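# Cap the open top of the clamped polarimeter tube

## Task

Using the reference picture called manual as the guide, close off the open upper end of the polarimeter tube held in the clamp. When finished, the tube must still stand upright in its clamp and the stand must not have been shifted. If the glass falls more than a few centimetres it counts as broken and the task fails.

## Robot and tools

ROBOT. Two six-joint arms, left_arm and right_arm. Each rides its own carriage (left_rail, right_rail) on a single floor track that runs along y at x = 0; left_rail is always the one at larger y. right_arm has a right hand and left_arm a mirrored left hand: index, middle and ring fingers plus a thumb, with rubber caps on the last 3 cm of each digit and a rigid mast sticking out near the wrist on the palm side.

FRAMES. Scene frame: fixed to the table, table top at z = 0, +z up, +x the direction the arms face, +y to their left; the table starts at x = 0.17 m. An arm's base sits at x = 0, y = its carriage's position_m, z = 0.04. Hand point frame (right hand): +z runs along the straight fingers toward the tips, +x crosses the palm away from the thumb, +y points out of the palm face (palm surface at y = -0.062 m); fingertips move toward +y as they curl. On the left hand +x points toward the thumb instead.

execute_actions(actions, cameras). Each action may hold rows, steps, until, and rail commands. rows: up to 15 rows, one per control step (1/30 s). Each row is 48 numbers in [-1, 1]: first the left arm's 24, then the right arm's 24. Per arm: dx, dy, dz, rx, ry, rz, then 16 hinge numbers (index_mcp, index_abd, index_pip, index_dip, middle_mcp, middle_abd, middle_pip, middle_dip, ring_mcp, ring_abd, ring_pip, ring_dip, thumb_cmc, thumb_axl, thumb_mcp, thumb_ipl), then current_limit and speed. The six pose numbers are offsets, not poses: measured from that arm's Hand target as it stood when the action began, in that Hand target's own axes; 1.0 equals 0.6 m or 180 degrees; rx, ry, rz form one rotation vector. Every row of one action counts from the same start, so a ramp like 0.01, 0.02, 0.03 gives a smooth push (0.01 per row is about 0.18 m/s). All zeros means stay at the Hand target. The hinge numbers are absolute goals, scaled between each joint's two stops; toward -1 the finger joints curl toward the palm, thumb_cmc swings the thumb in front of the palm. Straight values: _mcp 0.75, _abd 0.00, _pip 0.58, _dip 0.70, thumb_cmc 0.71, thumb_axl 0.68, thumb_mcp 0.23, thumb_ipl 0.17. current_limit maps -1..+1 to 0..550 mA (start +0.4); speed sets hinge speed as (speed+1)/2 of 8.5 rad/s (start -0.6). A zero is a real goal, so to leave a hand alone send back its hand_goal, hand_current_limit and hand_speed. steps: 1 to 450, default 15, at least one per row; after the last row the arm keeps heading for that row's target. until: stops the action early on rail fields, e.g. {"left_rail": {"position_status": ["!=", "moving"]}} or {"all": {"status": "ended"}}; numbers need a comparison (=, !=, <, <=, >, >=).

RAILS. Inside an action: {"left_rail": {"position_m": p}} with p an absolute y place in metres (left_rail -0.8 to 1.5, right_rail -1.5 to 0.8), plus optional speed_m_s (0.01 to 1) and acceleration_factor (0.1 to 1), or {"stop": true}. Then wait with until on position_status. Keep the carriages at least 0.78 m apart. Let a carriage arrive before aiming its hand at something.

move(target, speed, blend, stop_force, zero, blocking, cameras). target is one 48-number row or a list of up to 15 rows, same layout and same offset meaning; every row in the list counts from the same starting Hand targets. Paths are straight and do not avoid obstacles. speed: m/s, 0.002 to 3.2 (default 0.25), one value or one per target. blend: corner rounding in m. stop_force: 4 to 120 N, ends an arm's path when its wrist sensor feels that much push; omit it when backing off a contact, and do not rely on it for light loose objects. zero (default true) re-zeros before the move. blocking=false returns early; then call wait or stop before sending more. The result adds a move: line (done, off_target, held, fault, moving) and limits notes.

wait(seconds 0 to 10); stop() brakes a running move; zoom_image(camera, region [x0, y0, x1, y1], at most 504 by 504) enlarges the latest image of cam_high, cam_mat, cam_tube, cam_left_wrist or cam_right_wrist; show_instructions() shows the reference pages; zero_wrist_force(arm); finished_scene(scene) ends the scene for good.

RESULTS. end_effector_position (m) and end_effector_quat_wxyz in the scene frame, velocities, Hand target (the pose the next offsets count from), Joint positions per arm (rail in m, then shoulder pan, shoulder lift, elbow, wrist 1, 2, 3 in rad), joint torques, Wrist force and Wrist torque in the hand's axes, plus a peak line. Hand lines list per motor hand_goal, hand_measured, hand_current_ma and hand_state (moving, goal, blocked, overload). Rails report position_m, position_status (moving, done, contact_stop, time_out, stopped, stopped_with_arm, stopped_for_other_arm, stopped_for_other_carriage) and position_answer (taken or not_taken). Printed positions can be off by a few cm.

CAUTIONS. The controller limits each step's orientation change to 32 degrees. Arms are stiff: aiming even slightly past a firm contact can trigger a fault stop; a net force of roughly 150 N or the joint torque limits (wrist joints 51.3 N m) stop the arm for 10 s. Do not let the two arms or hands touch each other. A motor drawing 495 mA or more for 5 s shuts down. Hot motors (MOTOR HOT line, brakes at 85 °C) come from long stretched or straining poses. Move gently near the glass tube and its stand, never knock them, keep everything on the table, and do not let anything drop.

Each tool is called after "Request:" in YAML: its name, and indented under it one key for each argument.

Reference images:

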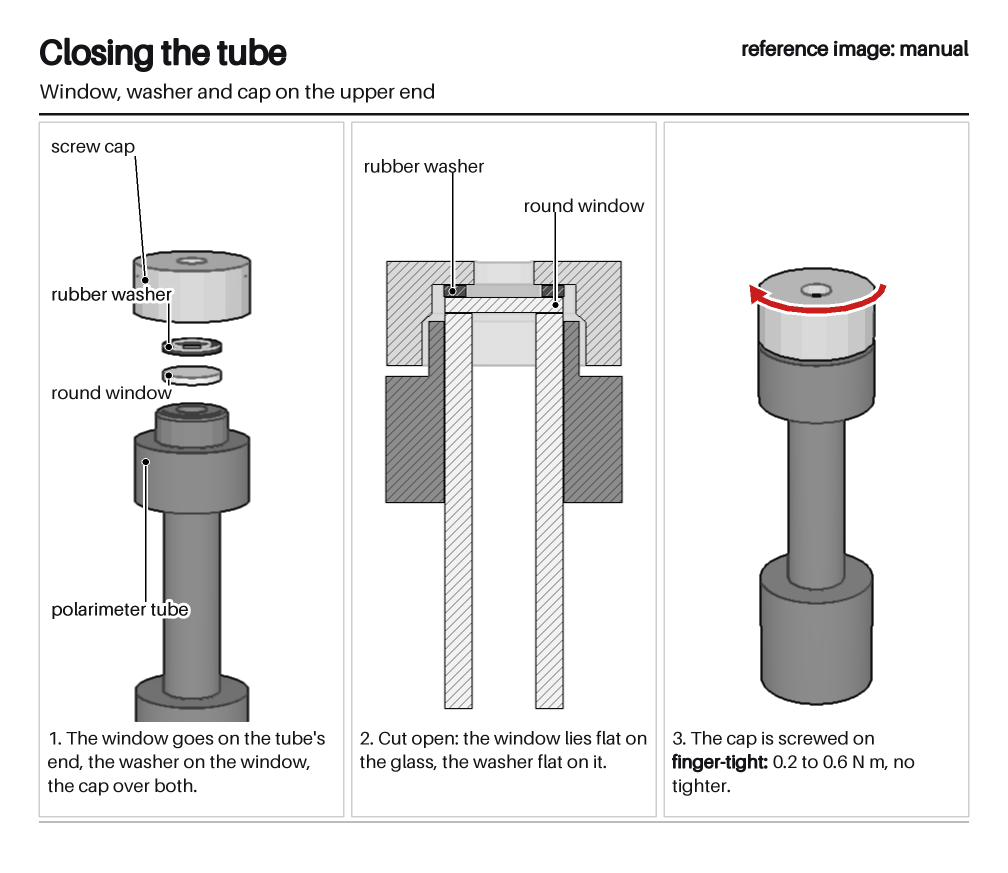

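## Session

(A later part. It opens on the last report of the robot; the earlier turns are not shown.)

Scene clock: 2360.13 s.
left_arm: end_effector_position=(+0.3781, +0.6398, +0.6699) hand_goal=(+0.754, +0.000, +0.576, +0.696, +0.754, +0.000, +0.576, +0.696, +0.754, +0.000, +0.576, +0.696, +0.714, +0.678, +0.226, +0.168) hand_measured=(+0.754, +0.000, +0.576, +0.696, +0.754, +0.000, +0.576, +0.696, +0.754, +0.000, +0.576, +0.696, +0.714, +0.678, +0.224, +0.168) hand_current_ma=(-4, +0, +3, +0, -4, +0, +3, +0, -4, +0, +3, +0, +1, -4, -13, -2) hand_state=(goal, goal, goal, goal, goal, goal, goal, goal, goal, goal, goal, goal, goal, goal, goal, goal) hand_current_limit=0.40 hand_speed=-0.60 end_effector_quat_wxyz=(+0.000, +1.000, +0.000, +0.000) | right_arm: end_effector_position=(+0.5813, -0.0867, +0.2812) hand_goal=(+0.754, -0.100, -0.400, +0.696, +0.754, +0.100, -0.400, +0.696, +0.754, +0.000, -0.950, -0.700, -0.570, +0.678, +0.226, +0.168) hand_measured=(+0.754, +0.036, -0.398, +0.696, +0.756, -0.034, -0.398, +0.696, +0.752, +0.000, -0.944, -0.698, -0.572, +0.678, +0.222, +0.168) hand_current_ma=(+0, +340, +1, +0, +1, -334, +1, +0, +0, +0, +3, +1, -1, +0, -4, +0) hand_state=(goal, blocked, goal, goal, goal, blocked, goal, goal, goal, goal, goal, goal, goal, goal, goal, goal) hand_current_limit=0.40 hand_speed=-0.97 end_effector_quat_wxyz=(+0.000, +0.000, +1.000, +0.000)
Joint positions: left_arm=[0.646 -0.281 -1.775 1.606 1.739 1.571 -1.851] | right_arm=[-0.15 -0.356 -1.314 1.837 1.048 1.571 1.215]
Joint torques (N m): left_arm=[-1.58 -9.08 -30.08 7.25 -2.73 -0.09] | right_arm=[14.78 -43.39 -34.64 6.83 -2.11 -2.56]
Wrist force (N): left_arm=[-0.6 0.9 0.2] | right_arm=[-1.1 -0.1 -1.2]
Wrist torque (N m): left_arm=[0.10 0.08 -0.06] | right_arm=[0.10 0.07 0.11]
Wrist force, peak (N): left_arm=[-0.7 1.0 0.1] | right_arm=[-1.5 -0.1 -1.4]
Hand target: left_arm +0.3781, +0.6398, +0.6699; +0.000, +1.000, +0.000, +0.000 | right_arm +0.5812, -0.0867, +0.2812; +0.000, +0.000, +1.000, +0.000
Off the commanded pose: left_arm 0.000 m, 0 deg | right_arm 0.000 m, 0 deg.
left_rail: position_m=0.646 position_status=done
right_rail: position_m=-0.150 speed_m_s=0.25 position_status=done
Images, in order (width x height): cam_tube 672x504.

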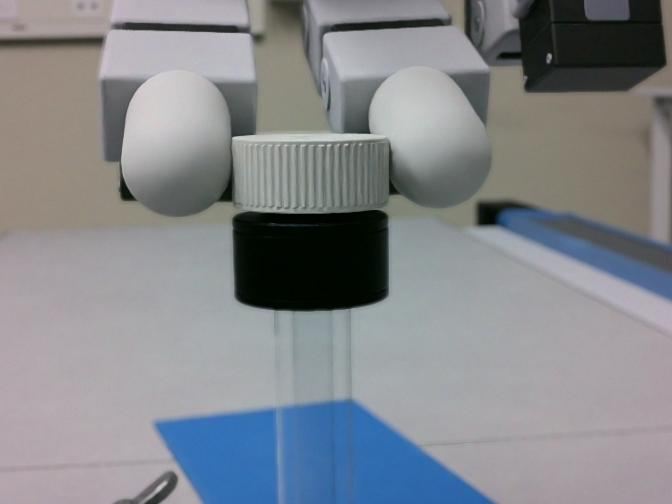

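Request:
move:
  target: [0,0,0,0,0,0,0.754,0,0.576,0.696,0.754,0,0.576,0.696,0.754,0,0.576,0.696,0.714,0.678,0.226,0.168,0.4,-0.6,-0.00908,-0.00307,0.0004,0,0,0.25,0.753,-0.1,-0.4,0.696,0.753,0.1,-0.4,0.696,0.753,0,-0.95,-0.7,-0.571,0.678,0.226,0.168,0.4,-0.97]
  speed: 0.25
  cameras: ["cam_tube"]

Request:
zoom_image:
  camera: "cam_tube"
  region: [220, 170, 400, 305]

Request:
move:
  target: [0,0,0,0,0,0,0.754,0,0.576,0.696,0.754,0,0.576,0.696,0.754,0,0.576,0.696,0.714,0.678,0.226,0.168,0.4,-0.6,-0.00908,-0.00307,0.0004,0,0,0.25,0.753,-0.1,-0.4,0.696,0.753,0.1,-0.4,0.696,0.753,0,-0.95,-0.7,-0.571,0.678,0.226,0.168,0.4,-0.97]
  speed: 0.25
  cameras: ["cam_tube","cam_right_wrist"]

Request:
zoom_image:
  camera: "cam_tube"
  region: [220, 170, 400, 305]

Request:
zoom_image:
  camera: "cam_right_wrist"
  region: [300, 30, 460, 150]

Scene clock: 2368.17 s.
left_arm: end_effector_position=(+0.3781, +0.6398, +0.6699) hand_goal=(+0.754, +0.000, +0.576, +0.696, +0.754, +0.000, +0.576, +0.696, +0.754, +0.000, +0.576, +0.696, +0.714, +0.678, +0.226, +0.168) hand_measured=(+0.754, +0.000, +0.576, +0.696, +0.754, +0.000, +0.576, +0.696, +0.754, +0.000, +0.576, +0.696, +0.714, +0.678, +0.224, +0.168) hand_current_ma=(-4, +0, +3, +0, -4, +0, +3, +0, -4, +0, +3, +0, +1, -4, -13, -2) hand_state=(goal, goal, goal, goal, goal, goal, goal, goal, goal, goal, goal, goal, goal, goal, goal, goal) hand_current_limit=0.40 hand_speed=-0.60 end_effector_quat_wxyz=(+0.000, +1.000, +0.000, +0.000) | right_arm: end_effector_position=(+0.5867, -0.0885, +0.2810) hand_goal=(+0.754, -0.100, -0.400, +0.696, +0.754, +0.100, -0.400, +0.696, +0.754, +0.000, -0.950, -0.700, -0.570, +0.678, +0.226, +0.168) hand_measured=(+0.754, +0.036, -0.396, +0.696, +0.754, -0.034, -0.396, +0.696, +0.752, +0.000, -0.944, -0.698, -0.572, +0.678, +0.222, +0.168) hand_current_ma=(+0, +338, +2, +0, +0, -330, +2, +0, +0, +0, +3, +1, -1, +0, -4, +0) hand_state=(goal, blocked, goal, goal, goal, blocked, goal, goal, goal, goal, goal, goal, goal, goal, goal, goal) hand_current_limit=0.40 hand_speed=-0.97 end_effector_quat_wxyz=(+0.000, +0.383, +0.924, +0.000)
Joint positions: left_arm=[0.646 -0.281 -1.775 1.606 1.739 1.571 -1.851] | right_arm=[-0.15 -0.314 -1.389 1.933 1.027 1.571 2.042]
Joint torques (N m): left_arm=[-0.25 -8.87 -29.9 7.34 -2.65 -0.05] | right_arm=[15.45 -64.86 -25.04 0.88 2.71 3.71]
Wrist force (N): left_arm=[-0.8 0.7 0.1] | right_arm=[-0.8 -1.5 -2.1]
Wrist torque (N m): left_arm=[0.09 0.10 -0.07] | right_arm=[0.20 0.24 -0.13]
Wrist force, peak (N): left_arm=[-1.1 1.0 0.0] | right_arm=[-1.6 1.9 1.2]
Hand target: left_arm +0.3781, +0.6398, +0.6699; +0.000, +1.000, +0.000, +0.000 | right_arm +0.5867, -0.0885, +0.2810; +0.000, +0.383, +0.924, +0.000
Off the commanded pose: left_arm 0.000 m, 0 deg | right_arm 0.000 m, 0 deg.
left_rail: position_m=0.646 position_status=done
right_rail: position_m=-0.150 speed_m_s=0.25 position_status=done
move: done
Images, in order (width x height): cam_tube 672x504.

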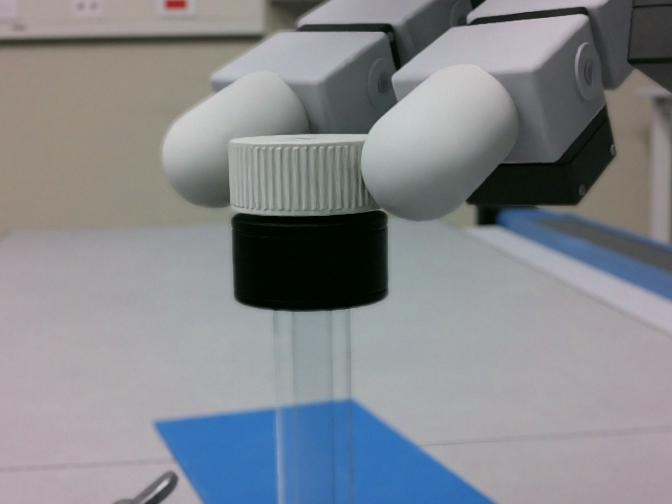

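Scaled by 2.800 from the camera's 672x504 image, which has a finer 960x720 frame.

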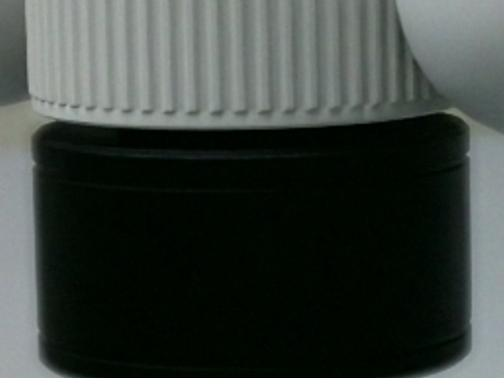

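Scene clock: 2370.50 s.
left_arm: end_effector_position=(+0.3781, +0.6398, +0.6699) hand_goal=(+0.754, +0.000, +0.576, +0.696, +0.754, +0.000, +0.576, +0.696, +0.754, +0.000, +0.576, +0.696, +0.714, +0.678, +0.226, +0.168) hand_measured=(+0.754, +0.000, +0.576, +0.696, +0.754, +0.000, +0.576, +0.696, +0.754, +0.000, +0.576, +0.696, +0.714, +0.678, +0.224, +0.168) hand_current_ma=(-4, +0, +3, +0, -4, +0, +3, +0, -4, +0, +3, +0, +1, -4, -13, -2) hand_state=(goal, goal, goal, goal, goal, goal, goal, goal, goal, goal, goal, goal, goal, goal, goal, goal) hand_current_limit=0.40 hand_speed=-0.60 end_effector_quat_wxyz=(+0.000, +1.000, +0.000, +0.000) | right_arm: end_effector_position=(+0.5892, -0.0937, +0.2807) hand_goal=(+0.754, -0.100, -0.400, +0.696, +0.754, +0.100, -0.400, +0.696, +0.754, +0.000, -0.950, -0.700, -0.570, +0.678, +0.226, +0.168) hand_measured=(+0.756, +0.034, -0.398, +0.696, +0.756, -0.034, -0.400, +0.696, +0.752, +0.000, -0.944, -0.698, -0.572, +0.678, +0.222, +0.168) hand_current_ma=(+0, +335, +1, +0, +1, -330, +0, +0, +0, +0, +3, +1, -1, +0, -4, +0) hand_state=(goal, blocked, goal, goal, goal, blocked, goal, goal, goal, goal, goal, goal, goal, goal, goal, goal) hand_current_limit=0.40 hand_speed=-0.97 end_effector_quat_wxyz=(+0.000, +0.707, +0.707, +0.000)
Joint positions: left_arm=[0.646 -0.281 -1.775 1.606 1.739 1.571 -1.851] | right_arm=[-0.15 -0.193 -1.389 1.934 1.026 1.571 2.949]
Joint torques (N m): left_arm=[-2.47 -8.5 -30.07 7.29 -2.77 -0.12] | right_arm=[14.51 -34.96 -39.76 5.86 2.79 3.39]
Wrist force (N): left_arm=[-0.5 0.6 -0.1] | right_arm=[-0.7 -2.7 -3.3]
Wrist torque (N m): left_arm=[0.09 0.05 -0.04] | right_arm=[0.38 0.25 -0.12]
Wrist force, peak (N): left_arm=[-0.9 0.9 -0.1] | right_arm=[-0.9 -2.8 -3.3]
Hand target: left_arm +0.3781, +0.6398, +0.6699; +0.000, +1.000, +0.000, +0.000 | right_arm +0.5892, -0.0937, +0.2807; +0.000, +0.707, +0.707, +0.000
Off the commanded pose: left_arm 0.000 m, 0 deg | right_arm 0.000 m, 0 deg.
left_rail: position_m=0.646 position_status=done
right_rail: position_m=-0.150 speed_m_s=0.25 position_status=done
move: done
Images, in order (width x height): cam_tube 672x504, cam_right_wrist 672x504.

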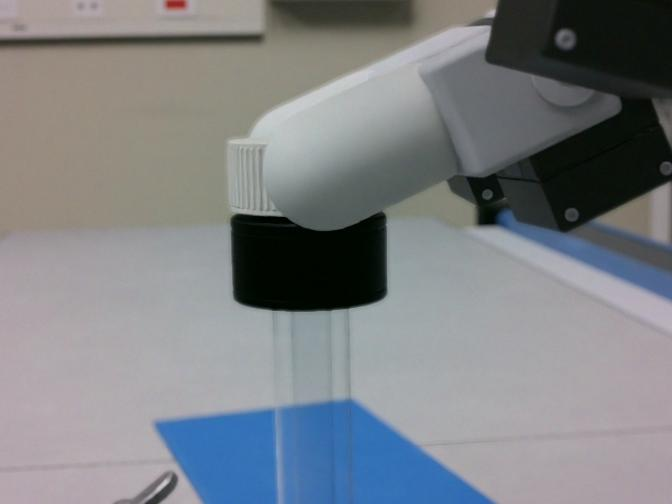

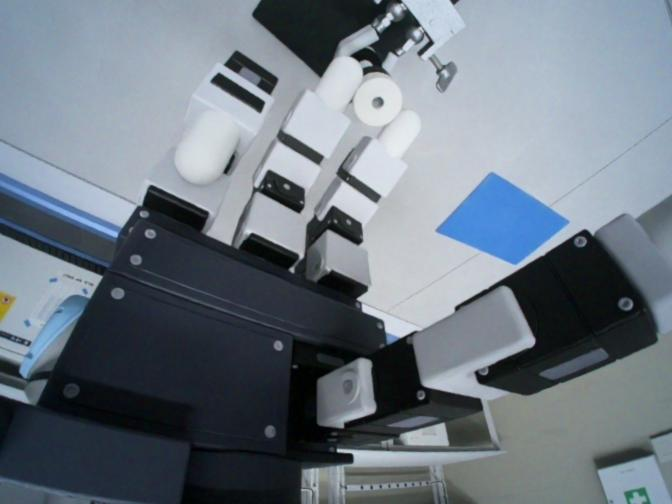

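Scaled by 2.800 from the camera's 672x504 image, which has a finer 960x720 frame.

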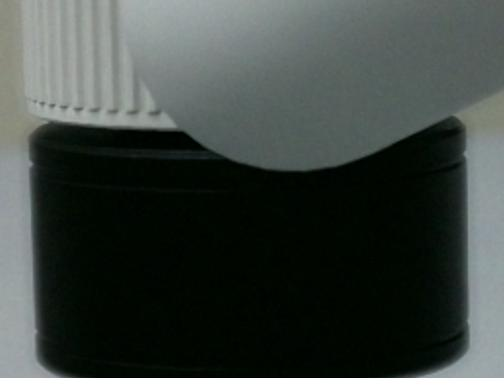

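Scaled by 3.150 from the camera's 672x504 image, which has a finer 960x720 frame.

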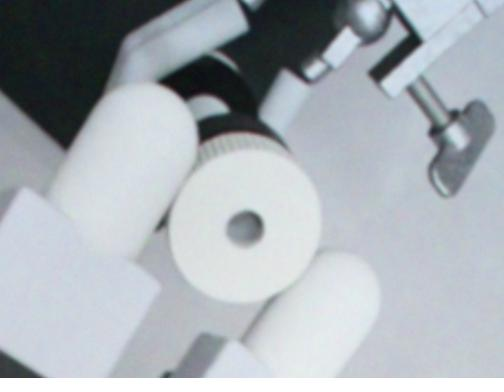

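Request:
move:
  target: [0,0,0,0,0,0,0.754,0,0.576,0.696,0.754,0,0.576,0.696,0.754,0,0.576,0.696,0.714,0.678,0.226,0.168,0.4,-0.6,-0.00908,-0.00307,0.0004,0,0,0.25,0.753,-0.1,-0.4,0.696,0.753,0.1,-0.4,0.696,0.753,0,-0.95,-0.7,-0.571,0.678,0.226,0.168,0.4,-0.97]
  speed: 0.25
  cameras: ["cam_tube","cam_right_wrist"]

Request:
zoom_image:
  camera: "cam_tube"
  region: [220, 170, 400, 305]

Request:
zoom_image:
  camera: "cam_right_wrist"
  region: [300, 30, 460, 150]

Scene clock: 2376.63 s.
left_arm: end_effector_position=(+0.3781, +0.6398, +0.6699) hand_goal=(+0.754, +0.000, +0.576, +0.696, +0.754, +0.000, +0.576, +0.696, +0.754, +0.000, +0.576, +0.696, +0.714, +0.678, +0.226, +0.168) hand_measured=(+0.754, +0.000, +0.576, +0.696, +0.754, +0.000, +0.576, +0.696, +0.754, +0.000, +0.576, +0.696, +0.714, +0.678, +0.224, +0.168) hand_current_ma=(-4, +0, +3, +0, -4, +0, +3, +0, -4, +0, +3, +0, +1, -4, -13, -2) hand_state=(goal, goal, goal, goal, goal, goal, goal, goal, goal, goal, goal, goal, goal, goal, goal, goal) hand_current_limit=0.40 hand_speed=-0.60 end_effector_quat_wxyz=(+0.000, +1.000, +0.000, +0.000) | right_arm: end_effector_position=(+0.5874, -0.0991, +0.2805) hand_goal=(+0.754, -0.100, -0.400, +0.696, +0.754, +0.100, -0.400, +0.696, +0.754, +0.000, -0.950, -0.700, -0.570, +0.678, +0.226, +0.168) hand_measured=(+0.750, +0.034, -0.396, +0.696, +0.770, -0.034, -0.410, +0.690, +0.752, +0.000, -0.944, -0.698, -0.572, +0.678, +0.222, +0.168) hand_current_ma=(-2, +335, +2, +0, +17, -330, -8, -3, +0, +0, +3, +1, -1, +0, -4, +0) hand_state=(goal, blocked, goal, goal, goal, blocked, goal, goal, goal, goal, goal, goal, goal, goal, goal, goal) hand_current_limit=0.40 hand_speed=-0.97 end_effector_quat_wxyz=(+0.000, +0.924, +0.383, +0.000)
Joint positions: left_arm=[0.646 -0.281 -1.775 1.606 1.739 1.571 -1.851] | right_arm=[-0.15 -0.088 -1.315 1.839 1.046 1.571 3.839]
Joint torques (N m): left_arm=[-1.76 -9.57 -30.54 7.31 -2.77 -0.15] | right_arm=[14.08 -41.75 -38.92 5.72 3.42 3.2]
Wrist force (N): left_arm=[-0.5 0.8 0.1] | right_arm=[-0.5 -2.1 -2.9]
Wrist torque (N m): left_arm=[0.11 0.06 -0.05] | right_arm=[0.34 0.21 -0.14]
Wrist force, peak (N): left_arm=[-1.0 0.8 -0.2] | right_arm=[-0.6 -2.9 -3.9]
Hand target: left_arm +0.3781, +0.6398, +0.6699; +0.000, +1.000, +0.000, +0.000 | right_arm +0.5874, -0.0991, +0.2805; +0.000, +0.924, +0.383, +0.000
Off the commanded pose: left_arm 0.000 m, 0 deg | right_arm 0.000 m, 0 deg.
left_rail: position_m=0.646 position_status=done
right_rail: position_m=-0.150 speed_m_s=0.25 position_status=done
move: done
Images, in order (width x height): cam_tube 672x504, cam_right_wrist 672x504.

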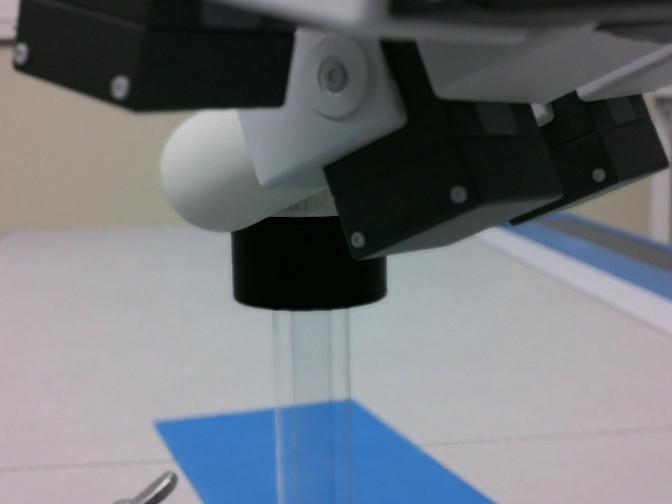

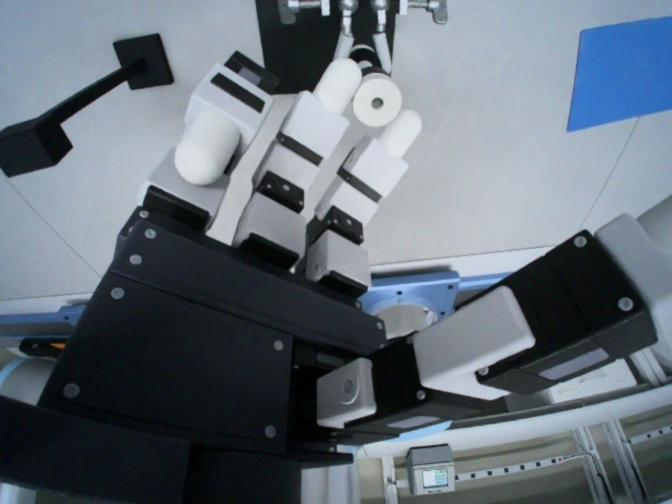

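Scaled by 2.800 from the camera's 672x504 image, which has a finer 960x720 frame.

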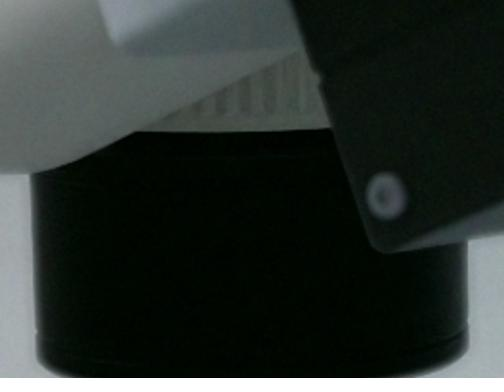

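Scaled by 3.150 from the camera's 672x504 image, which has a finer 960x720 frame.

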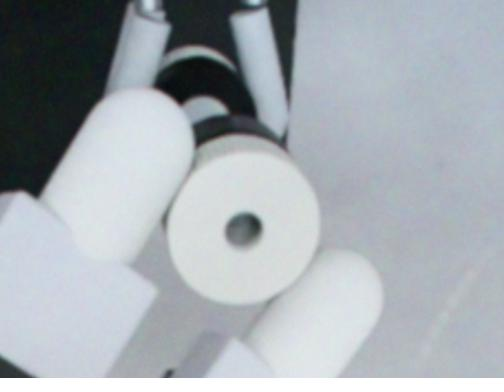

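Request:
move:
  target: [0,0,0,0,0,0,0.754,0,0.576,0.696,0.754,0,0.576,0.696,0.754,0,0.576,0.696,0.714,0.678,0.226,0.168,0.4,-0.6,-0.00433,-0.00047,0.0001,0,0,0.1111,0.753,-0.1,-0.4,0.696,0.753,0.1,-0.4,0.696,0.753,0,-0.95,-0.7,-0.571,0.678,0.226,0.168,0.4,-0.97]
  speed: 0.2
  cameras: ["cam_right_wrist"]

Request:
zoom_image:
  camera: "cam_right_wrist"
  region: [300, 30, 460, 150]

Request:
move:
  target: [0,0,0,0,0,0,0.754,0,0.576,0.696,0.754,0,0.576,0.696,0.754,0,0.576,0.696,0.714,0.678,0.226,0.168,0.4,-0.6,-0.00433,-0.00047,0.0,0,0,0.1111,0.753,-0.1,-0.4,0.696,0.753,0.1,-0.4,0.696,0.753,0,-0.95,-0.7,-0.571,0.678,0.226,0.168,0.4,-0.97]
  speed: 0.2
  cameras: ["cam_right_wrist","cam_tube"]

Request:
zoom_image:
  camera: "cam_right_wrist"
  region: [300, 30, 460, 150]

Request:
zoom_image:
  camera: "cam_tube"
  region: [220, 170, 400, 305]

Scene clock: 2386.83 s.
left_arm: end_effector_position=(+0.3781, +0.6398, +0.6699) hand_goal=(+0.754, +0.000, +0.576, +0.696, +0.754, +0.000, +0.576, +0.696, +0.754, +0.000, +0.576, +0.696, +0.714, +0.678, +0.226, +0.168) hand_measured=(+0.754, +0.000, +0.576, +0.696, +0.754, +0.000, +0.576, +0.696, +0.754, +0.000, +0.576, +0.696, +0.714, +0.678, +0.224, +0.168) hand_current_ma=(-4, +0, +3, +0, -4, +0, +3, +0, -4, +0, +3, +0, +1, -4, -13, -2) hand_state=(goal, goal, goal, goal, goal, goal, goal, goal, goal, goal, goal, goal, goal, goal, goal, goal) hand_current_limit=0.40 hand_speed=-0.60 end_effector_quat_wxyz=(+0.000, +1.000, +0.000, +0.000) | right_arm: end_effector_position=(+0.5854, -0.1008, +0.2804) hand_goal=(+0.754, -0.100, -0.400, +0.696, +0.754, +0.100, -0.400, +0.696, +0.754, +0.000, -0.950, -0.700, -0.570, +0.678, +0.226, +0.168) hand_measured=(+0.728, +0.034, -0.392, +0.700, +0.782, -0.030, -0.400, +0.694, +0.752, +0.000, -0.944, -0.698, -0.572, +0.678, +0.222, +0.168) hand_current_ma=(-36, +335, +7, +2, +43, -322, +0, -1, +0, +0, +3, +1, -1, +0, -4, +0) hand_state=(blocked, blocked, goal, goal, blocked, blocked, goal, goal, goal, goal, goal, goal, goal, goal, goal, goal) hand_current_limit=0.40 hand_speed=-0.97 end_effector_quat_wxyz=(+0.000, +0.976, +0.216, +0.000)
Joint positions: left_arm=[0.646 -0.281 -1.775 1.606 1.739 1.571 -1.851] | right_arm=[-0.15 -0.068 -1.272 1.782 1.06 1.571 4.208]
Joint torques (N m): left_arm=[-1.44 -8.63 -30.48 7.25 -2.86 0.01] | right_arm=[14.8 -47.06 -40.15 6.45 3.28 2.05]
Wrist force (N): left_arm=[-0.7 0.7 0.2] | right_arm=[-1.0 -0.9 -2.1]
Wrist torque (N m): left_arm=[0.08 0.09 -0.07] | right_arm=[0.25 0.08 -0.19]
Wrist force, peak (N): left_arm=[-1.0 0.8 0.0] | right_arm=[-0.2 -2.6 -3.2]
Hand target: left_arm +0.3781, +0.6398, +0.6699; +0.000, +1.000, +0.000, +0.000 | right_arm +0.5854, -0.1008, +0.2804; +0.000, +0.976, +0.216, +0.000
Off the commanded pose: left_arm 0.000 m, 0 deg | right_arm 0.000 m, 0 deg.
left_rail: position_m=0.646 position_status=done
right_rail: position_m=-0.150 speed_m_s=0.25 position_status=done
move: done
Images, in order (width x height): cam_right_wrist 672x504.

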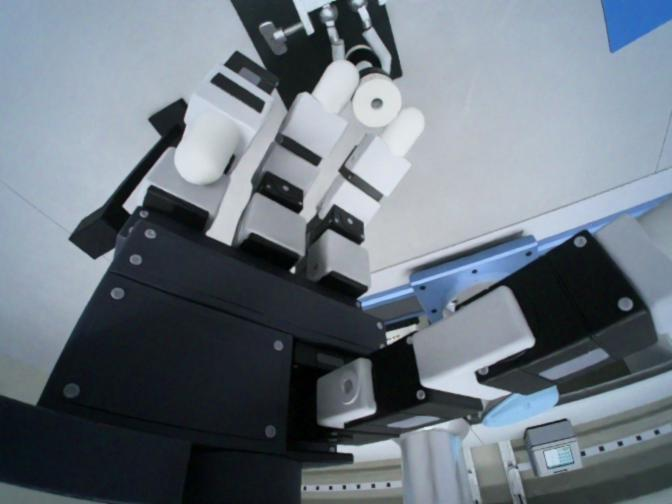

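Scaled by 3.150 from the camera's 672x504 image, which has a finer 960x720 frame.

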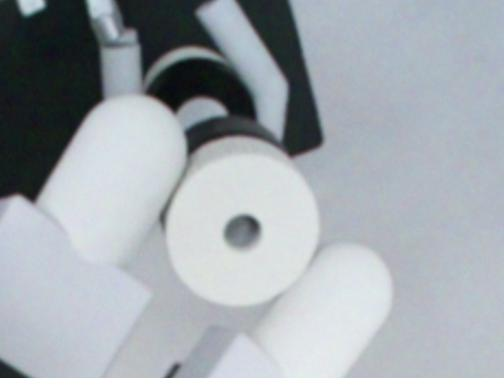

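Scene clock: 2388.40 s.
left_arm: end_effector_position=(+0.3781, +0.6398, +0.6699) hand_goal=(+0.754, +0.000, +0.576, +0.696, +0.754, +0.000, +0.576, +0.696, +0.754, +0.000, +0.576, +0.696, +0.714, +0.678, +0.226, +0.168) hand_measured=(+0.754, +0.000, +0.576, +0.696, +0.754, +0.000, +0.576, +0.696, +0.754, +0.000, +0.576, +0.696, +0.714, +0.678, +0.224, +0.168) hand_current_ma=(-4, +0, +3, +0, -4, +0, +3, +0, -4, +0, +3, +0, +1, -4, -13, -2) hand_state=(goal, goal, goal, goal, goal, goal, goal, goal, goal, goal, goal, goal, goal, goal, goal, goal) hand_current_limit=0.40 hand_speed=-0.60 end_effector_quat_wxyz=(+0.000, +1.000, +0.000, +0.000) | right_arm: end_effector_position=(+0.5829, -0.1016, +0.2804) hand_goal=(+0.754, -0.100, -0.400, +0.696, +0.754, +0.100, -0.400, +0.696, +0.754, +0.000, -0.950, -0.700, -0.570, +0.678, +0.226, +0.168) hand_measured=(+0.720, +0.034, -0.400, +0.696, +0.796, -0.026, -0.390, +0.698, +0.752, +0.000, -0.944, -0.698, -0.572, +0.678, +0.222, +0.168) hand_current_ma=(-55, +335, +0, +0, +75, -301, +7, +1, +0, +0, +3, +1, -1, +0, -4, +0) hand_state=(blocked, blocked, goal, goal, blocked, blocked, goal, goal, goal, goal, goal, goal, goal, goal, goal, goal) hand_current_limit=0.40 hand_speed=-0.97 end_effector_quat_wxyz=(+0.000, +0.999, +0.044, +0.000)
Joint positions: left_arm=[0.646 -0.281 -1.775 1.606 1.739 1.571 -1.851] | right_arm=[-0.15 -0.066 -1.23 1.725 1.076 1.571 4.559]
Joint torques (N m): left_arm=[-0.91 -8.93 -30.46 7.06 -2.85 -0.09] | right_arm=[-16.61 -50.91 -39.7 6.3 3.42 2.19]
Wrist force (N): left_arm=[-0.4 0.5 0.1] | right_arm=[-1.5 -0.9 -2.2]
Wrist torque (N m): left_arm=[0.06 0.06 -0.04] | right_arm=[0.22 0.09 -0.23]
Wrist force, peak (N): left_arm=[-0.7 1.0 0.3] | right_arm=[-1.6 -1.0 -2.6]
Hand target: left_arm +0.3781, +0.6398, +0.6699; +0.000, +1.000, +0.000, +0.000 | right_arm +0.5829, -0.1016, +0.2804; +0.000, +0.999, +0.044, +0.000
Off the commanded pose: left_arm 0.000 m, 0 deg | right_arm 0.000 m, 0 deg.
left_rail: position_m=0.646 position_status=done
right_rail: position_m=-0.150 speed_m_s=0.25 position_status=done
move: done
Images, in order (width x height): cam_tube 672x504, cam_right_wrist 672x504.

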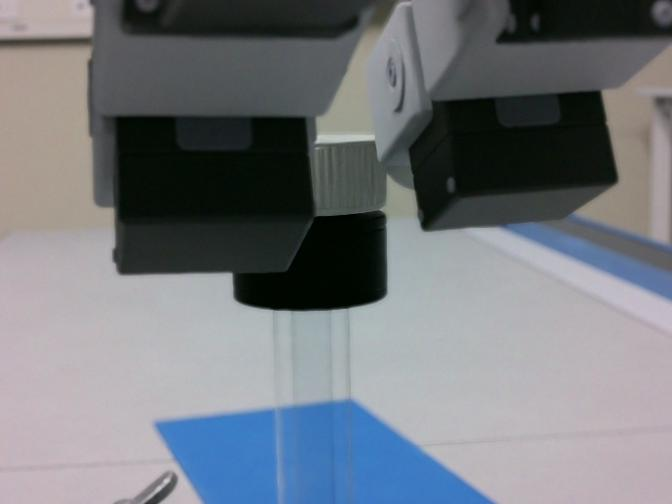

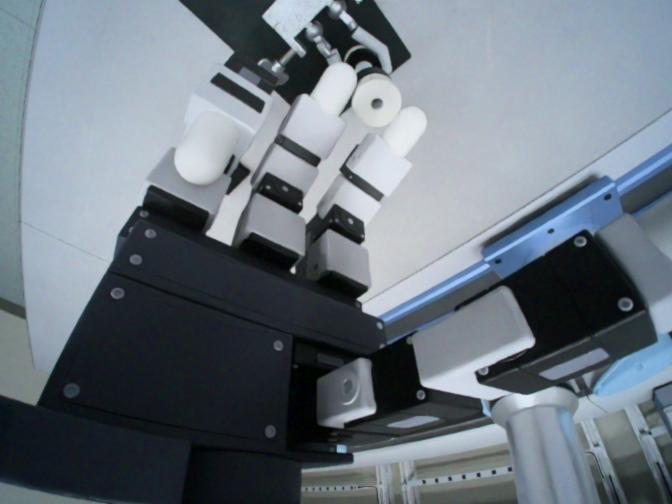

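Scaled by 3.150 from the camera's 672x504 image, which has a finer 960x720 frame.

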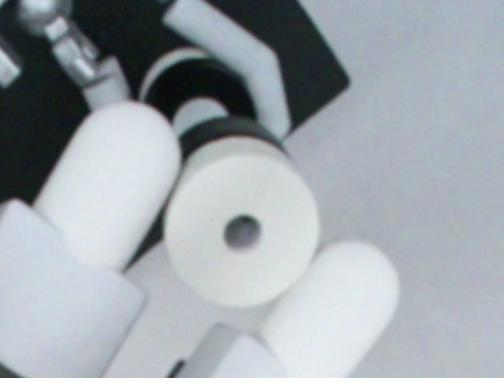

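Scaled by 2.800 from the camera's 672x504 image, which has a finer 960x720 frame.

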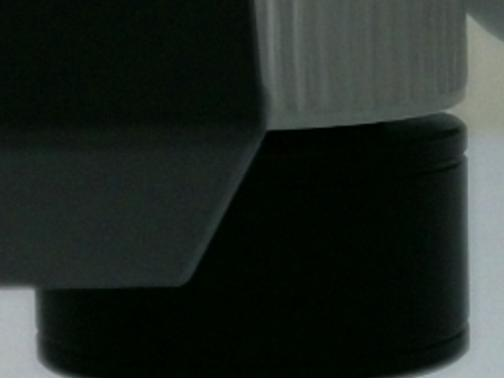

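Request:
execute_actions:
  actions:
    - {"rows":[[0,0,0,0,0,0,0.754,0,0.576,0.696,0.754,0,0.576,0.696,0.754,0,0.576,0.696,0.714,0.678,0.226,0.168,0.4,-0.6,0,0,0,0,0,0,0.753,0.18,-0.4,0.696,0.753,-0.18,-0.4,0.696,0.753,0,-0.95,-0.7,-0.571,0.678,0.226,0.168,0.4,-0.93]],"steps":45}
  cameras: ["cam_tube","cam_right_wrist"]

Request:
zoom_image:
  camera: "cam_tube"
  region: [220, 170, 400, 305]

Request:
zoom_image:
  camera: "cam_right_wrist"
  region: [300, 30, 460, 150]

Request:
move:
  target: [0,0,0,0,0,0,0.754,0,0.576,0.696,0.754,0,0.576,0.696,0.754,0,0.576,0.696,0.714,0.678,0.226,0.168,0.4,-0.6,0.01042,-0.00697,0,0,0,-0.3333,0.753,0.18,-0.4,0.696,0.753,-0.18,-0.4,0.696,0.753,0,-0.95,-0.7,-0.571,0.678,0.226,0.168,0.4,-0.93]
  speed: 0.3

Request:
move:
  target: [0,0,0,0,0,0,0.754,0,0.576,0.696,0.754,0,0.576,0.696,0.754,0,0.576,0.696,0.714,0.678,0.226,0.168,0.4,-0.6,-0.00433,-0.00047,0.0,0,0,0.1111,0.753,0.18,-0.4,0.696,0.753,-0.18,-0.4,0.696,0.753,0,-0.95,-0.7,-0.571,0.678,0.226,0.168,0.4,-0.93]
  speed: 0.3

Request:
wait:
  seconds: 0.5

Scene clock: 2464.10 s.
left_arm: end_effector_position=(+0.3781, +0.6398, +0.6699) hand_goal=(+0.754, +0.000, +0.576, +0.696, +0.754, +0.000, +0.576, +0.696, +0.754, +0.000, +0.576, +0.696, +0.714, +0.678, +0.226, +0.168) hand_measured=(+0.754, +0.000, +0.576, +0.696, +0.754, +0.000, +0.576, +0.696, +0.754, +0.000, +0.576, +0.696, +0.714, +0.678, +0.224, +0.168) hand_current_ma=(-4, +0, +3, +0, -4, +0, +3, +0, -4, +0, +3, +0, +1, -4, -13, -2) hand_state=(goal, goal, goal, goal, goal, goal, goal, goal, goal, goal, goal, goal, goal, goal, goal, goal) hand_current_limit=0.40 hand_speed=-0.60 end_effector_quat_wxyz=(+0.000, +1.000, +0.000, +0.000) | right_arm: end_effector_position=(+0.5829, -0.1016, +0.2804) hand_goal=(+0.754, +0.180, -0.400, +0.696, +0.754, -0.180, -0.400, +0.696, +0.754, +0.000, -0.950, -0.700, -0.570, +0.678, +0.226, +0.168) hand_measured=(+0.752, +0.176, -0.400, +0.696, +0.758, -0.176, -0.394, +0.698, +0.752, +0.000, -0.944, -0.698, -0.572, +0.678, +0.222, +0.168) hand_current_ma=(+0, -2, +0, +0, +3, +2, +4, +1, +0, +0, +3, +1, -1, +0, -4, +0) hand_state=(goal, goal, goal, goal, goal, goal, goal, goal, goal, goal, goal, goal, goal, goal, goal, goal) hand_current_limit=0.40 hand_speed=-0.93 end_effector_quat_wxyz=(+0.000, +0.999, +0.044, +0.000)
Joint positions: left_arm=[0.646 -0.281 -1.775 1.606 1.739 1.571 -1.851] | right_arm=[-0.15 -0.066 -1.23 1.725 1.076 1.571 4.559]
Joint torques (N m): left_arm=[-0.71 -7.24 -30.25 7.4 -2.59 0.03] | right_arm=[-14.5 -53.21 -39.39 6 1.66 2.22]
Wrist force (N): left_arm=[-0.3 0.7 0.1] | right_arm=[-0.8 -0.1 -1.4]
Wrist torque (N m): left_arm=[0.09 0.04 -0.04] | right_arm=[0.17 0.10 -0.15]
Wrist force, peak (N): left_arm=[-0.9 0.9 -0.1] | right_arm=[-1.9 -0.8 -2.5]
Hand target: left_arm +0.3781, +0.6398, +0.6699; +0.000, +1.000, +0.000, +0.000 | right_arm +0.5829, -0.1016, +0.2804; +0.000, +0.999, +0.044, +0.000
Off the commanded pose: left_arm 0.000 m, 0 deg | right_arm 0.000 m, 0 deg.
left_rail: position_m=0.646 position_status=done
right_rail: position_m=-0.150 speed_m_s=0.25 position_status=done
Images, in order (width x height): cam_tube 672x504, cam_right_wrist 672x504.

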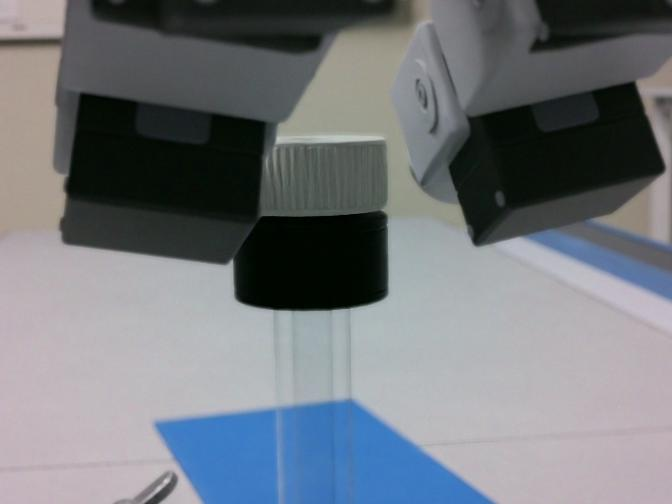

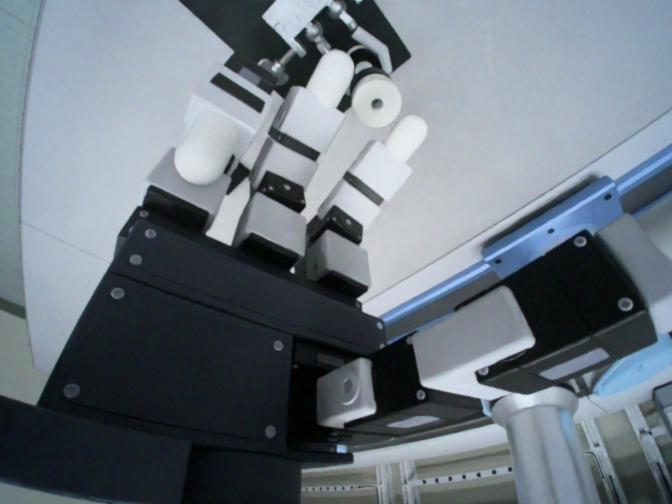

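Scaled by 2.800 from the camera's 672x504 image, which has a finer 960x720 frame.

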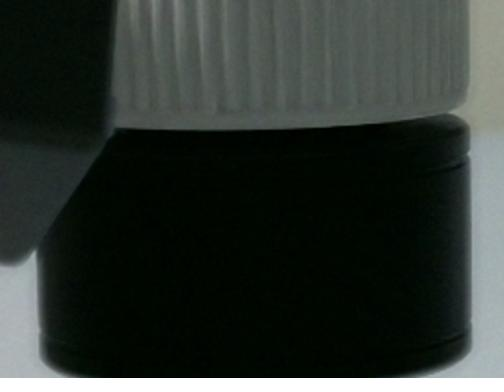

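Scaled by 3.150 from the camera's 672x504 image, which has a finer 960x720 frame.

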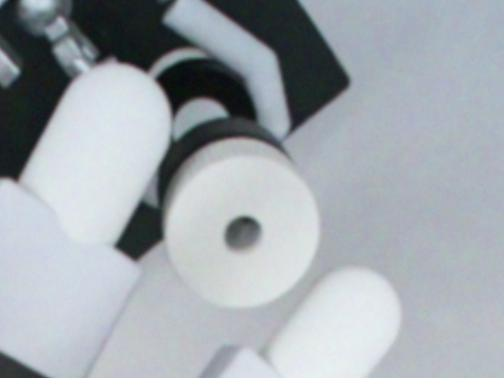

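Scene clock: 2466.63 s.
left_arm: end_effector_position=(+0.3781, +0.6398, +0.6699) hand_goal=(+0.754, +0.000, +0.576, +0.696, +0.754, +0.000, +0.576, +0.696, +0.754, +0.000, +0.576, +0.696, +0.714, +0.678, +0.226, +0.168) hand_measured=(+0.754, +0.000, +0.576, +0.696, +0.754, +0.000, +0.576, +0.696, +0.754, +0.000, +0.576, +0.696, +0.714, +0.678, +0.224, +0.168) hand_current_ma=(-4, +0, +3, +0, -4, +0, +3, +0, -4, +0, +3, +0, +1, -4, -13, -2) hand_state=(goal, goal, goal, goal, goal, goal, goal, goal, goal, goal, goal, goal, goal, goal, goal, goal) hand_current_limit=0.40 hand_speed=-0.60 end_effector_quat_wxyz=(+0.000, +1.000, +0.000, +0.000) | right_arm: end_effector_position=(+0.5888, -0.0969, +0.2804) hand_goal=(+0.754, +0.180, -0.400, +0.696, +0.754, -0.180, -0.400, +0.696, +0.754, +0.000, -0.950, -0.700, -0.570, +0.678, +0.226, +0.168) hand_measured=(+0.752, +0.176, -0.400, +0.696, +0.758, -0.176, -0.394, +0.698, +0.752, +0.000, -0.944, -0.698, -0.572, +0.678, +0.222, +0.168) hand_current_ma=(+0, -2, +0, +0, +3, +2, +4, +1, +0, +0, +3, +1, -1, +0, -4, +0) hand_state=(goal, goal, goal, goal, goal, goal, goal, goal, goal, goal, goal, goal, goal, goal, goal, goal) hand_current_limit=0.40 hand_speed=-0.93 end_effector_quat_wxyz=(+0.000, +0.844, +0.537, +0.000)
Joint positions: left_arm=[0.646 -0.281 -1.775 1.606 1.739 1.571 -1.851] | right_arm=[-0.15 -0.126 -1.354 1.89 1.034 1.571 3.453]
Joint torques (N m): left_arm=[-2.07 -8.93 -30.35 7.36 -2.78 -0.07] | right_arm=[-17.2 -67.98 -25.8 1.35 -2.61 -2.33]
Wrist force (N): left_arm=[-0.5 0.6 0.0] | right_arm=[-1.1 -0.5 -0.6]
Wrist torque (N m): left_arm=[0.09 0.05 -0.04] | right_arm=[0.07 0.21 0.05]
Wrist force, peak (N): left_arm=[-0.6 1.2 0.1] | right_arm=[-0.3 -0.2 -1.7]
Hand target: left_arm +0.3781, +0.6398, +0.6699; +0.000, +1.000, +0.000, +0.000 | right_arm +0.5888, -0.0969, +0.2804; +0.000, +0.843, +0.537, +0.000
Off the commanded pose: left_arm 0.000 m, 0 deg | right_arm 0.000 m, 0 deg.
left_rail: position_m=0.646 position_status=done
right_rail: position_m=-0.150 speed_m_s=0.25 position_status=done
move: done

Scene clock: 2468.00 s.
left_arm: end_effector_position=(+0.3781, +0.6398, +0.6699) hand_goal=(+0.754, +0.000, +0.576, +0.696, +0.754, +0.000, +0.576, +0.696, +0.754, +0.000, +0.576, +0.696, +0.714, +0.678, +0.226, +0.168) hand_measured=(+0.754, +0.000, +0.576, +0.696, +0.754, +0.000, +0.576, +0.696, +0.754, +0.000, +0.576, +0.696, +0.714, +0.678, +0.224, +0.168) hand_current_ma=(-4, +0, +3, +0, -4, +0, +3, +0, -4, +0, +3, +0, +1, -4, -13, -2) hand_state=(goal, goal, goal, goal, goal, goal, goal, goal, goal, goal, goal, goal, goal, goal, goal, goal) hand_current_limit=0.40 hand_speed=-0.60 end_effector_quat_wxyz=(+0.000, +1.000, +0.000, +0.000) | right_arm: end_effector_position=(+0.5874, -0.0991, +0.2804) hand_goal=(+0.754, +0.180, -0.400, +0.696, +0.754, -0.180, -0.400, +0.696, +0.754, +0.000, -0.950, -0.700, -0.570, +0.678, +0.226, +0.168) hand_measured=(+0.752, +0.176, -0.400, +0.696, +0.758, -0.176, -0.394, +0.698, +0.752, +0.000, -0.944, -0.698, -0.572, +0.678, +0.222, +0.168) hand_current_ma=(+0, -2, +0, +0, +3, +2, +4, +1, +0, +0, +3, +1, -1, +0, -4, +0) hand_state=(goal, goal, goal, goal, goal, goal, goal, goal, goal, goal, goal, goal, goal, goal, goal, goal) hand_current_limit=0.40 hand_speed=-0.93 end_effector_quat_wxyz=(+0.000, +0.924, +0.383, +0.000)
Joint positions: left_arm=[0.646 -0.281 -1.775 1.606 1.739 1.571 -1.851] | right_arm=[-0.15 -0.088 -1.314 1.839 1.046 1.571 3.839]
Joint torques (N m): left_arm=[-1.46 -7.6 -29.58 7.34 -2.57 0.11] | right_arm=[16.23 -46.14 -40.01 6.69 3.1 2.53]
Wrist force (N): left_arm=[-0.7 0.8 0.0] | right_arm=[-0.8 0.4 -0.4]
Wrist torque (N m): left_arm=[0.10 0.08 -0.06] | right_arm=[0.11 0.13 -0.08]
Wrist force, peak (N): left_arm=[-0.9 0.8 0.1] | right_arm=[-1.3 -0.4 -0.8]
Hand target: left_arm +0.3781, +0.6398, +0.6699; +0.000, +1.000, +0.000, +0.000 | right_arm +0.5874, -0.0991, +0.2804; +0.000, +0.924, +0.383, +0.000
Off the commanded pose: left_arm 0.000 m, 0 deg | right_arm 0.000 m, 0 deg.
left_rail: position_m=0.646 position_status=done
right_rail: position_m=-0.150 speed_m_s=0.25 position_status=done
move: done

Scene clock: 2468.50 s.
left_arm: end_effector_position=(+0.3781, +0.6398, +0.6699) hand_goal=(+0.754, +0.000, +0.576, +0.696, +0.754, +0.000, +0.576, +0.696, +0.754, +0.000, +0.576, +0.696, +0.714, +0.678, +0.226, +0.168) hand_measured=(+0.754, +0.000, +0.576, +0.696, +0.754, +0.000, +0.576, +0.696, +0.754, +0.000, +0.576, +0.696, +0.714, +0.678, +0.224, +0.168) hand_current_ma=(-4, +0, +3, +0, -4, +0, +3, +0, -4, +0, +3, +0, +1, -4, -13, -2) hand_state=(goal, goal, goal, goal, goal, goal, goal, goal, goal, goal, goal, goal, goal, goal, goal, goal) hand_current_limit=0.40 hand_speed=-0.60 end_effector_quat_wxyz=(+0.000, +1.000, +0.000, +0.000) | right_arm: end_effector_position=(+0.5874, -0.0991, +0.2804) hand_goal=(+0.754, +0.180, -0.400, +0.696, +0.754, -0.180, -0.400, +0.696, +0.754, +0.000, -0.950, -0.700, -0.570, +0.678, +0.226, +0.168) hand_measured=(+0.752, +0.176, -0.400, +0.696, +0.758, -0.176, -0.394, +0.698, +0.752, +0.000, -0.944, -0.698, -0.572, +0.678, +0.222, +0.168) hand_current_ma=(+0, -2, +0, +0, +3, +2, +4, +1, +0, +0, +3, +1, -1, +0, -4, +0) hand_state=(goal, goal, goal, goal, goal, goal, goal, goal, goal, goal, goal, goal, goal, goal, goal, goal) hand_current_limit=0.40 hand_speed=-0.93 end_effector_quat_wxyz=(+0.000, +0.924, +0.383, +0.000)
Joint positions: left_arm=[0.646 -0.281 -1.775 1.606 1.739 1.571 -1.851] | right_arm=[-0.15 -0.088 -1.314 1.839 1.046 1.571 3.84]
Joint torques (N m): left_arm=[-1.6 -10.19 -29.7 7.22 -2.87 -0.1] | right_arm=[14.91 -43.17 -39.89 6.79 3.14 2.51]
Wrist force (N): left_arm=[-0.6 0.8 -0.2] | right_arm=[-0.8 0.7 -0.2]
Wrist torque (N m): left_arm=[0.12 0.08 -0.06] | right_arm=[0.11 0.13 -0.07]
Wrist force, peak (N): left_arm=[-0.8 0.9 -0.2] | right_arm=[-0.9 1.0 -0.3]
Hand target: left_arm +0.3781, +0.6398, +0.6699; +0.000, +1.000, +0.000, +0.000 | right_arm +0.5874, -0.0991, +0.2804; +0.000, +0.924, +0.383, +0.000
Off the commanded pose: left_arm 0.000 m, 0 deg | right_arm 0.000 m, 0 deg.
left_rail: position_m=0.646 position_status=done
right_rail: position_m=-0.150 speed_m_s=0.25 position_status=done
wait: 0.50 s

Request:
move:
  target:
    - [0,0,0,0,0,0,0.754,0,0.576,0.696,0.754,0,0.576,0.696,0.754,0,0.576,0.696,0.714,0.678,0.226,0.168,0.4,-0.6,0,0,-0.1327,0,0,0,0.753,0.18,-0.4,0.696,0.753,-0.18,-0.4,0.696,0.753,0,-0.95,-0.7,-0.571,0.678,0.226,0.168,0.4,-0.93]
    - [0,0,0,0,0,0,0.754,0,0.576,0.696,0.754,0,0.576,0.696,0.754,0,0.576,0.696,0.714,0.678,0.226,0.168,0.4,-0.6,-0.0848,0.0705,-0.1327,0,0,-0.75,0.753,0.18,-0.4,0.696,0.753,-0.18,-0.4,0.696,0.753,0,-0.95,-0.7,-0.571,0.678,0.226,0.168,0.4,-0.93]
  speed: 0.3
  blend: 0.01

Request:
execute_actions:
  actions:
    - {"rows":[[0,0,0,0,0,0,0.754,0,0.576,0.696,0.754,0,0.576,0.696,0.754,0,0.576,0.696,0.714,0.678,0.226,0.168,0.4,-0.6,0,0,0,0,0,0,0.479,0.5,-0.766,0.696,0.479,-0.5,-0.766,0.696,0.753,0,-0.95,-0.7,-0.571,0.678,0.226,0.168,0.4,-0.85]],"steps":60}
  cameras: ["cam_tube","cam_right_wrist"]

Request:
zoom_image:
  camera: "cam_tube"
  region: [220, 170, 400, 305]

Scene clock: 2506.40 s.
left_arm: end_effector_position=(+0.3781, +0.6398, +0.6699) hand_goal=(+0.754, +0.000, +0.576, +0.696, +0.754, +0.000, +0.576, +0.696, +0.754, +0.000, +0.576, +0.696, +0.714, +0.678, +0.226, +0.168) hand_measured=(+0.754, +0.000, +0.576, +0.696, +0.754, +0.000, +0.576, +0.696, +0.754, +0.000, +0.576, +0.696, +0.714, +0.678, +0.224, +0.168) hand_current_ma=(-4, +0, +3, +0, -4, +0, +3, +0, -4, +0, +3, +0, +1, -4, -13, -2) hand_state=(goal, goal, goal, goal, goal, goal, goal, goal, goal, goal, goal, goal, goal, goal, goal, goal) hand_current_limit=0.40 hand_speed=-0.60 end_effector_quat_wxyz=(+0.000, +1.000, +0.000, +0.000) | right_arm: end_effector_position=(+0.5813, -0.1650, +0.3601) hand_goal=(+0.754, +0.180, -0.400, +0.696, +0.754, -0.180, -0.400, +0.696, +0.754, +0.000, -0.950, -0.700, -0.570, +0.678, +0.226, +0.168) hand_measured=(+0.752, +0.176, -0.400, +0.696, +0.758, -0.176, -0.394, +0.698, +0.752, +0.000, -0.944, -0.698, -0.572, +0.678, +0.222, +0.168) hand_current_ma=(+0, -2, +0, +0, +2, +2, +4, +1, +0, +0, +3, +1, -1, +0, -4, +0) hand_state=(goal, goal, goal, goal, goal, goal, goal, goal, goal, goal, goal, goal, goal, goal, goal, goal) hand_current_limit=0.40 hand_speed=-0.93 end_effector_quat_wxyz=(+0.000, +0.000, +1.000, +0.000)
Joint positions: left_arm=[0.646 -0.281 -1.775 1.606 1.739 1.571 -1.851] | right_arm=[-0.15 -0.489 -1.358 1.74 1.189 1.571 1.082]
Joint torques (N m): left_arm=[-1.03 -8.5 -30.06 7.2 -2.68 -0.07] | right_arm=[-17.39 -41.96 -42.8 6.95 -2.87 -2.56]
Wrist force (N): left_arm=[-0.5 0.6 0.3] | right_arm=[-0.5 -0.6 -0.4]
Wrist torque (N m): left_arm=[0.06 0.07 -0.05] | right_arm=[0.00 0.12 0.12]
Wrist force, peak (N): left_arm=[-0.9 1.0 0.2] | right_arm=[-0.3 0.5 -1.7]
Hand target: left_arm +0.3781, +0.6398, +0.6699; +0.000, +1.000, +0.000, +0.000 | right_arm +0.5813, -0.1650, +0.3601; +0.000, +0.000, +1.000, +0.000
Off the commanded pose: left_arm 0.000 m, 0 deg | right_arm 0.000 m, 0 deg.
left_rail: position_m=0.646 position_status=done
right_rail: position_m=-0.150 speed_m_s=0.25 position_status=done
move: done

Scene clock: 2508.60 s.
left_arm: end_effector_position=(+0.3781, +0.6398, +0.6699) hand_goal=(+0.754, +0.000, +0.576, +0.696, +0.754, +0.000, +0.576, +0.696, +0.754, +0.000, +0.576, +0.696, +0.714, +0.678, +0.226, +0.168) hand_measured=(+0.754, +0.000, +0.576, +0.696, +0.754, +0.000, +0.576, +0.696, +0.754, +0.000, +0.576, +0.696, +0.714, +0.678, +0.224, +0.168) hand_current_ma=(-4, +0, +3, +0, -4, +0, +3, +0, -4, +0, +3, +0, +1, -4, -13, -2) hand_state=(goal, goal, goal, goal, goal, goal, goal, goal, goal, goal, goal, goal, goal, goal, goal, goal) hand_current_limit=0.40 hand_speed=-0.60 end_effector_quat_wxyz=(+0.000, +1.000, +0.000, +0.000) | right_arm: end_effector_position=(+0.5813, -0.1650, +0.3601) hand_goal=(+0.480, +0.500, -0.766, +0.696, +0.480, -0.500, -0.766, +0.696, +0.754, +0.000, -0.950, -0.700, -0.570, +0.678, +0.226, +0.168) hand_measured=(+0.488, +0.496, -0.760, +0.696, +0.490, -0.494, -0.760, +0.698, +0.752, +0.000, -0.944, -0.698, -0.572, +0.678, +0.222, +0.168) hand_current_ma=(+7, -2, +4, +0, +9, +2, +4, +1, +0, +0, +3, +1, -1, +0, -4, +0) hand_state=(goal, goal, goal, goal, goal, goal, goal, goal, goal, goal, goal, goal, goal, goal, goal, goal) hand_current_limit=0.40 hand_speed=-0.85 end_effector_quat_wxyz=(+0.000, +0.000, +1.000, +0.000)
Joint positions: left_arm=[0.646 -0.281 -1.775 1.606 1.739 1.571 -1.851] | right_arm=[-0.15 -0.489 -1.358 1.74 1.189 1.571 1.082]
Joint torques (N m): left_arm=[-1.84 -8.04 -29.53 7.27 -2.81 0.05] | right_arm=[-16.17 -42.1 -42.48 6.52 -2.53 -2.3]
Wrist force (N): left_arm=[-0.4 0.6 0.2] | right_arm=[-0.5 -0.5 -0.3]
Wrist torque (N m): left_arm=[0.07 0.05 -0.04] | right_arm=[0.04 0.11 0.12]
Wrist force, peak (N): left_arm=[-0.8 0.8 0.3] | right_arm=[-0.9 -0.4 -0.6]
Hand target: left_arm +0.3781, +0.6398, +0.6699; +0.000, +1.000, +0.000, +0.000 | right_arm +0.5813, -0.1650, +0.3601; +0.000, +0.000, +1.000, +0.000
Off the commanded pose: left_arm 0.000 m, 0 deg | right_arm 0.000 m, 0 deg.
left_rail: position_m=0.646 position_status=done
right_rail: position_m=-0.150 speed_m_s=0.25 position_status=done
Images, in order (width x height): cam_tube 672x504, cam_right_wrist 672x504.

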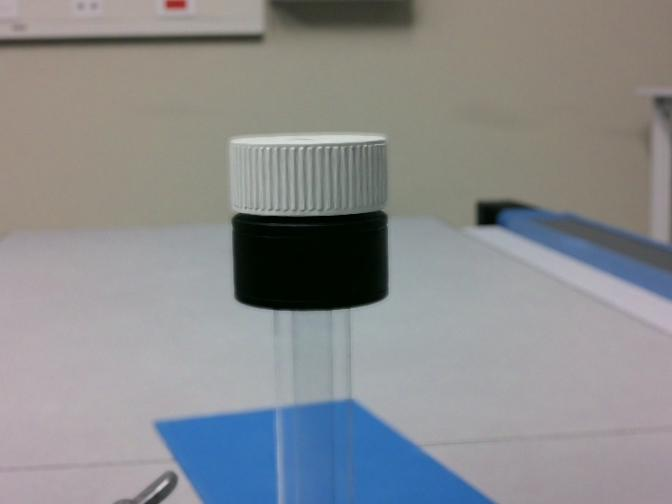

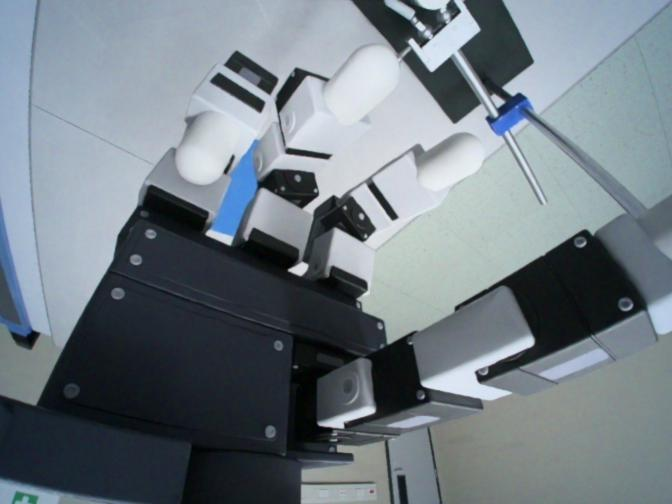

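Scaled by 2.800 from the camera's 672x504 image, which has a finer 960x720 frame.

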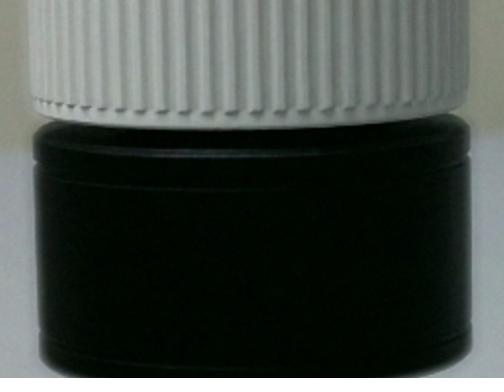

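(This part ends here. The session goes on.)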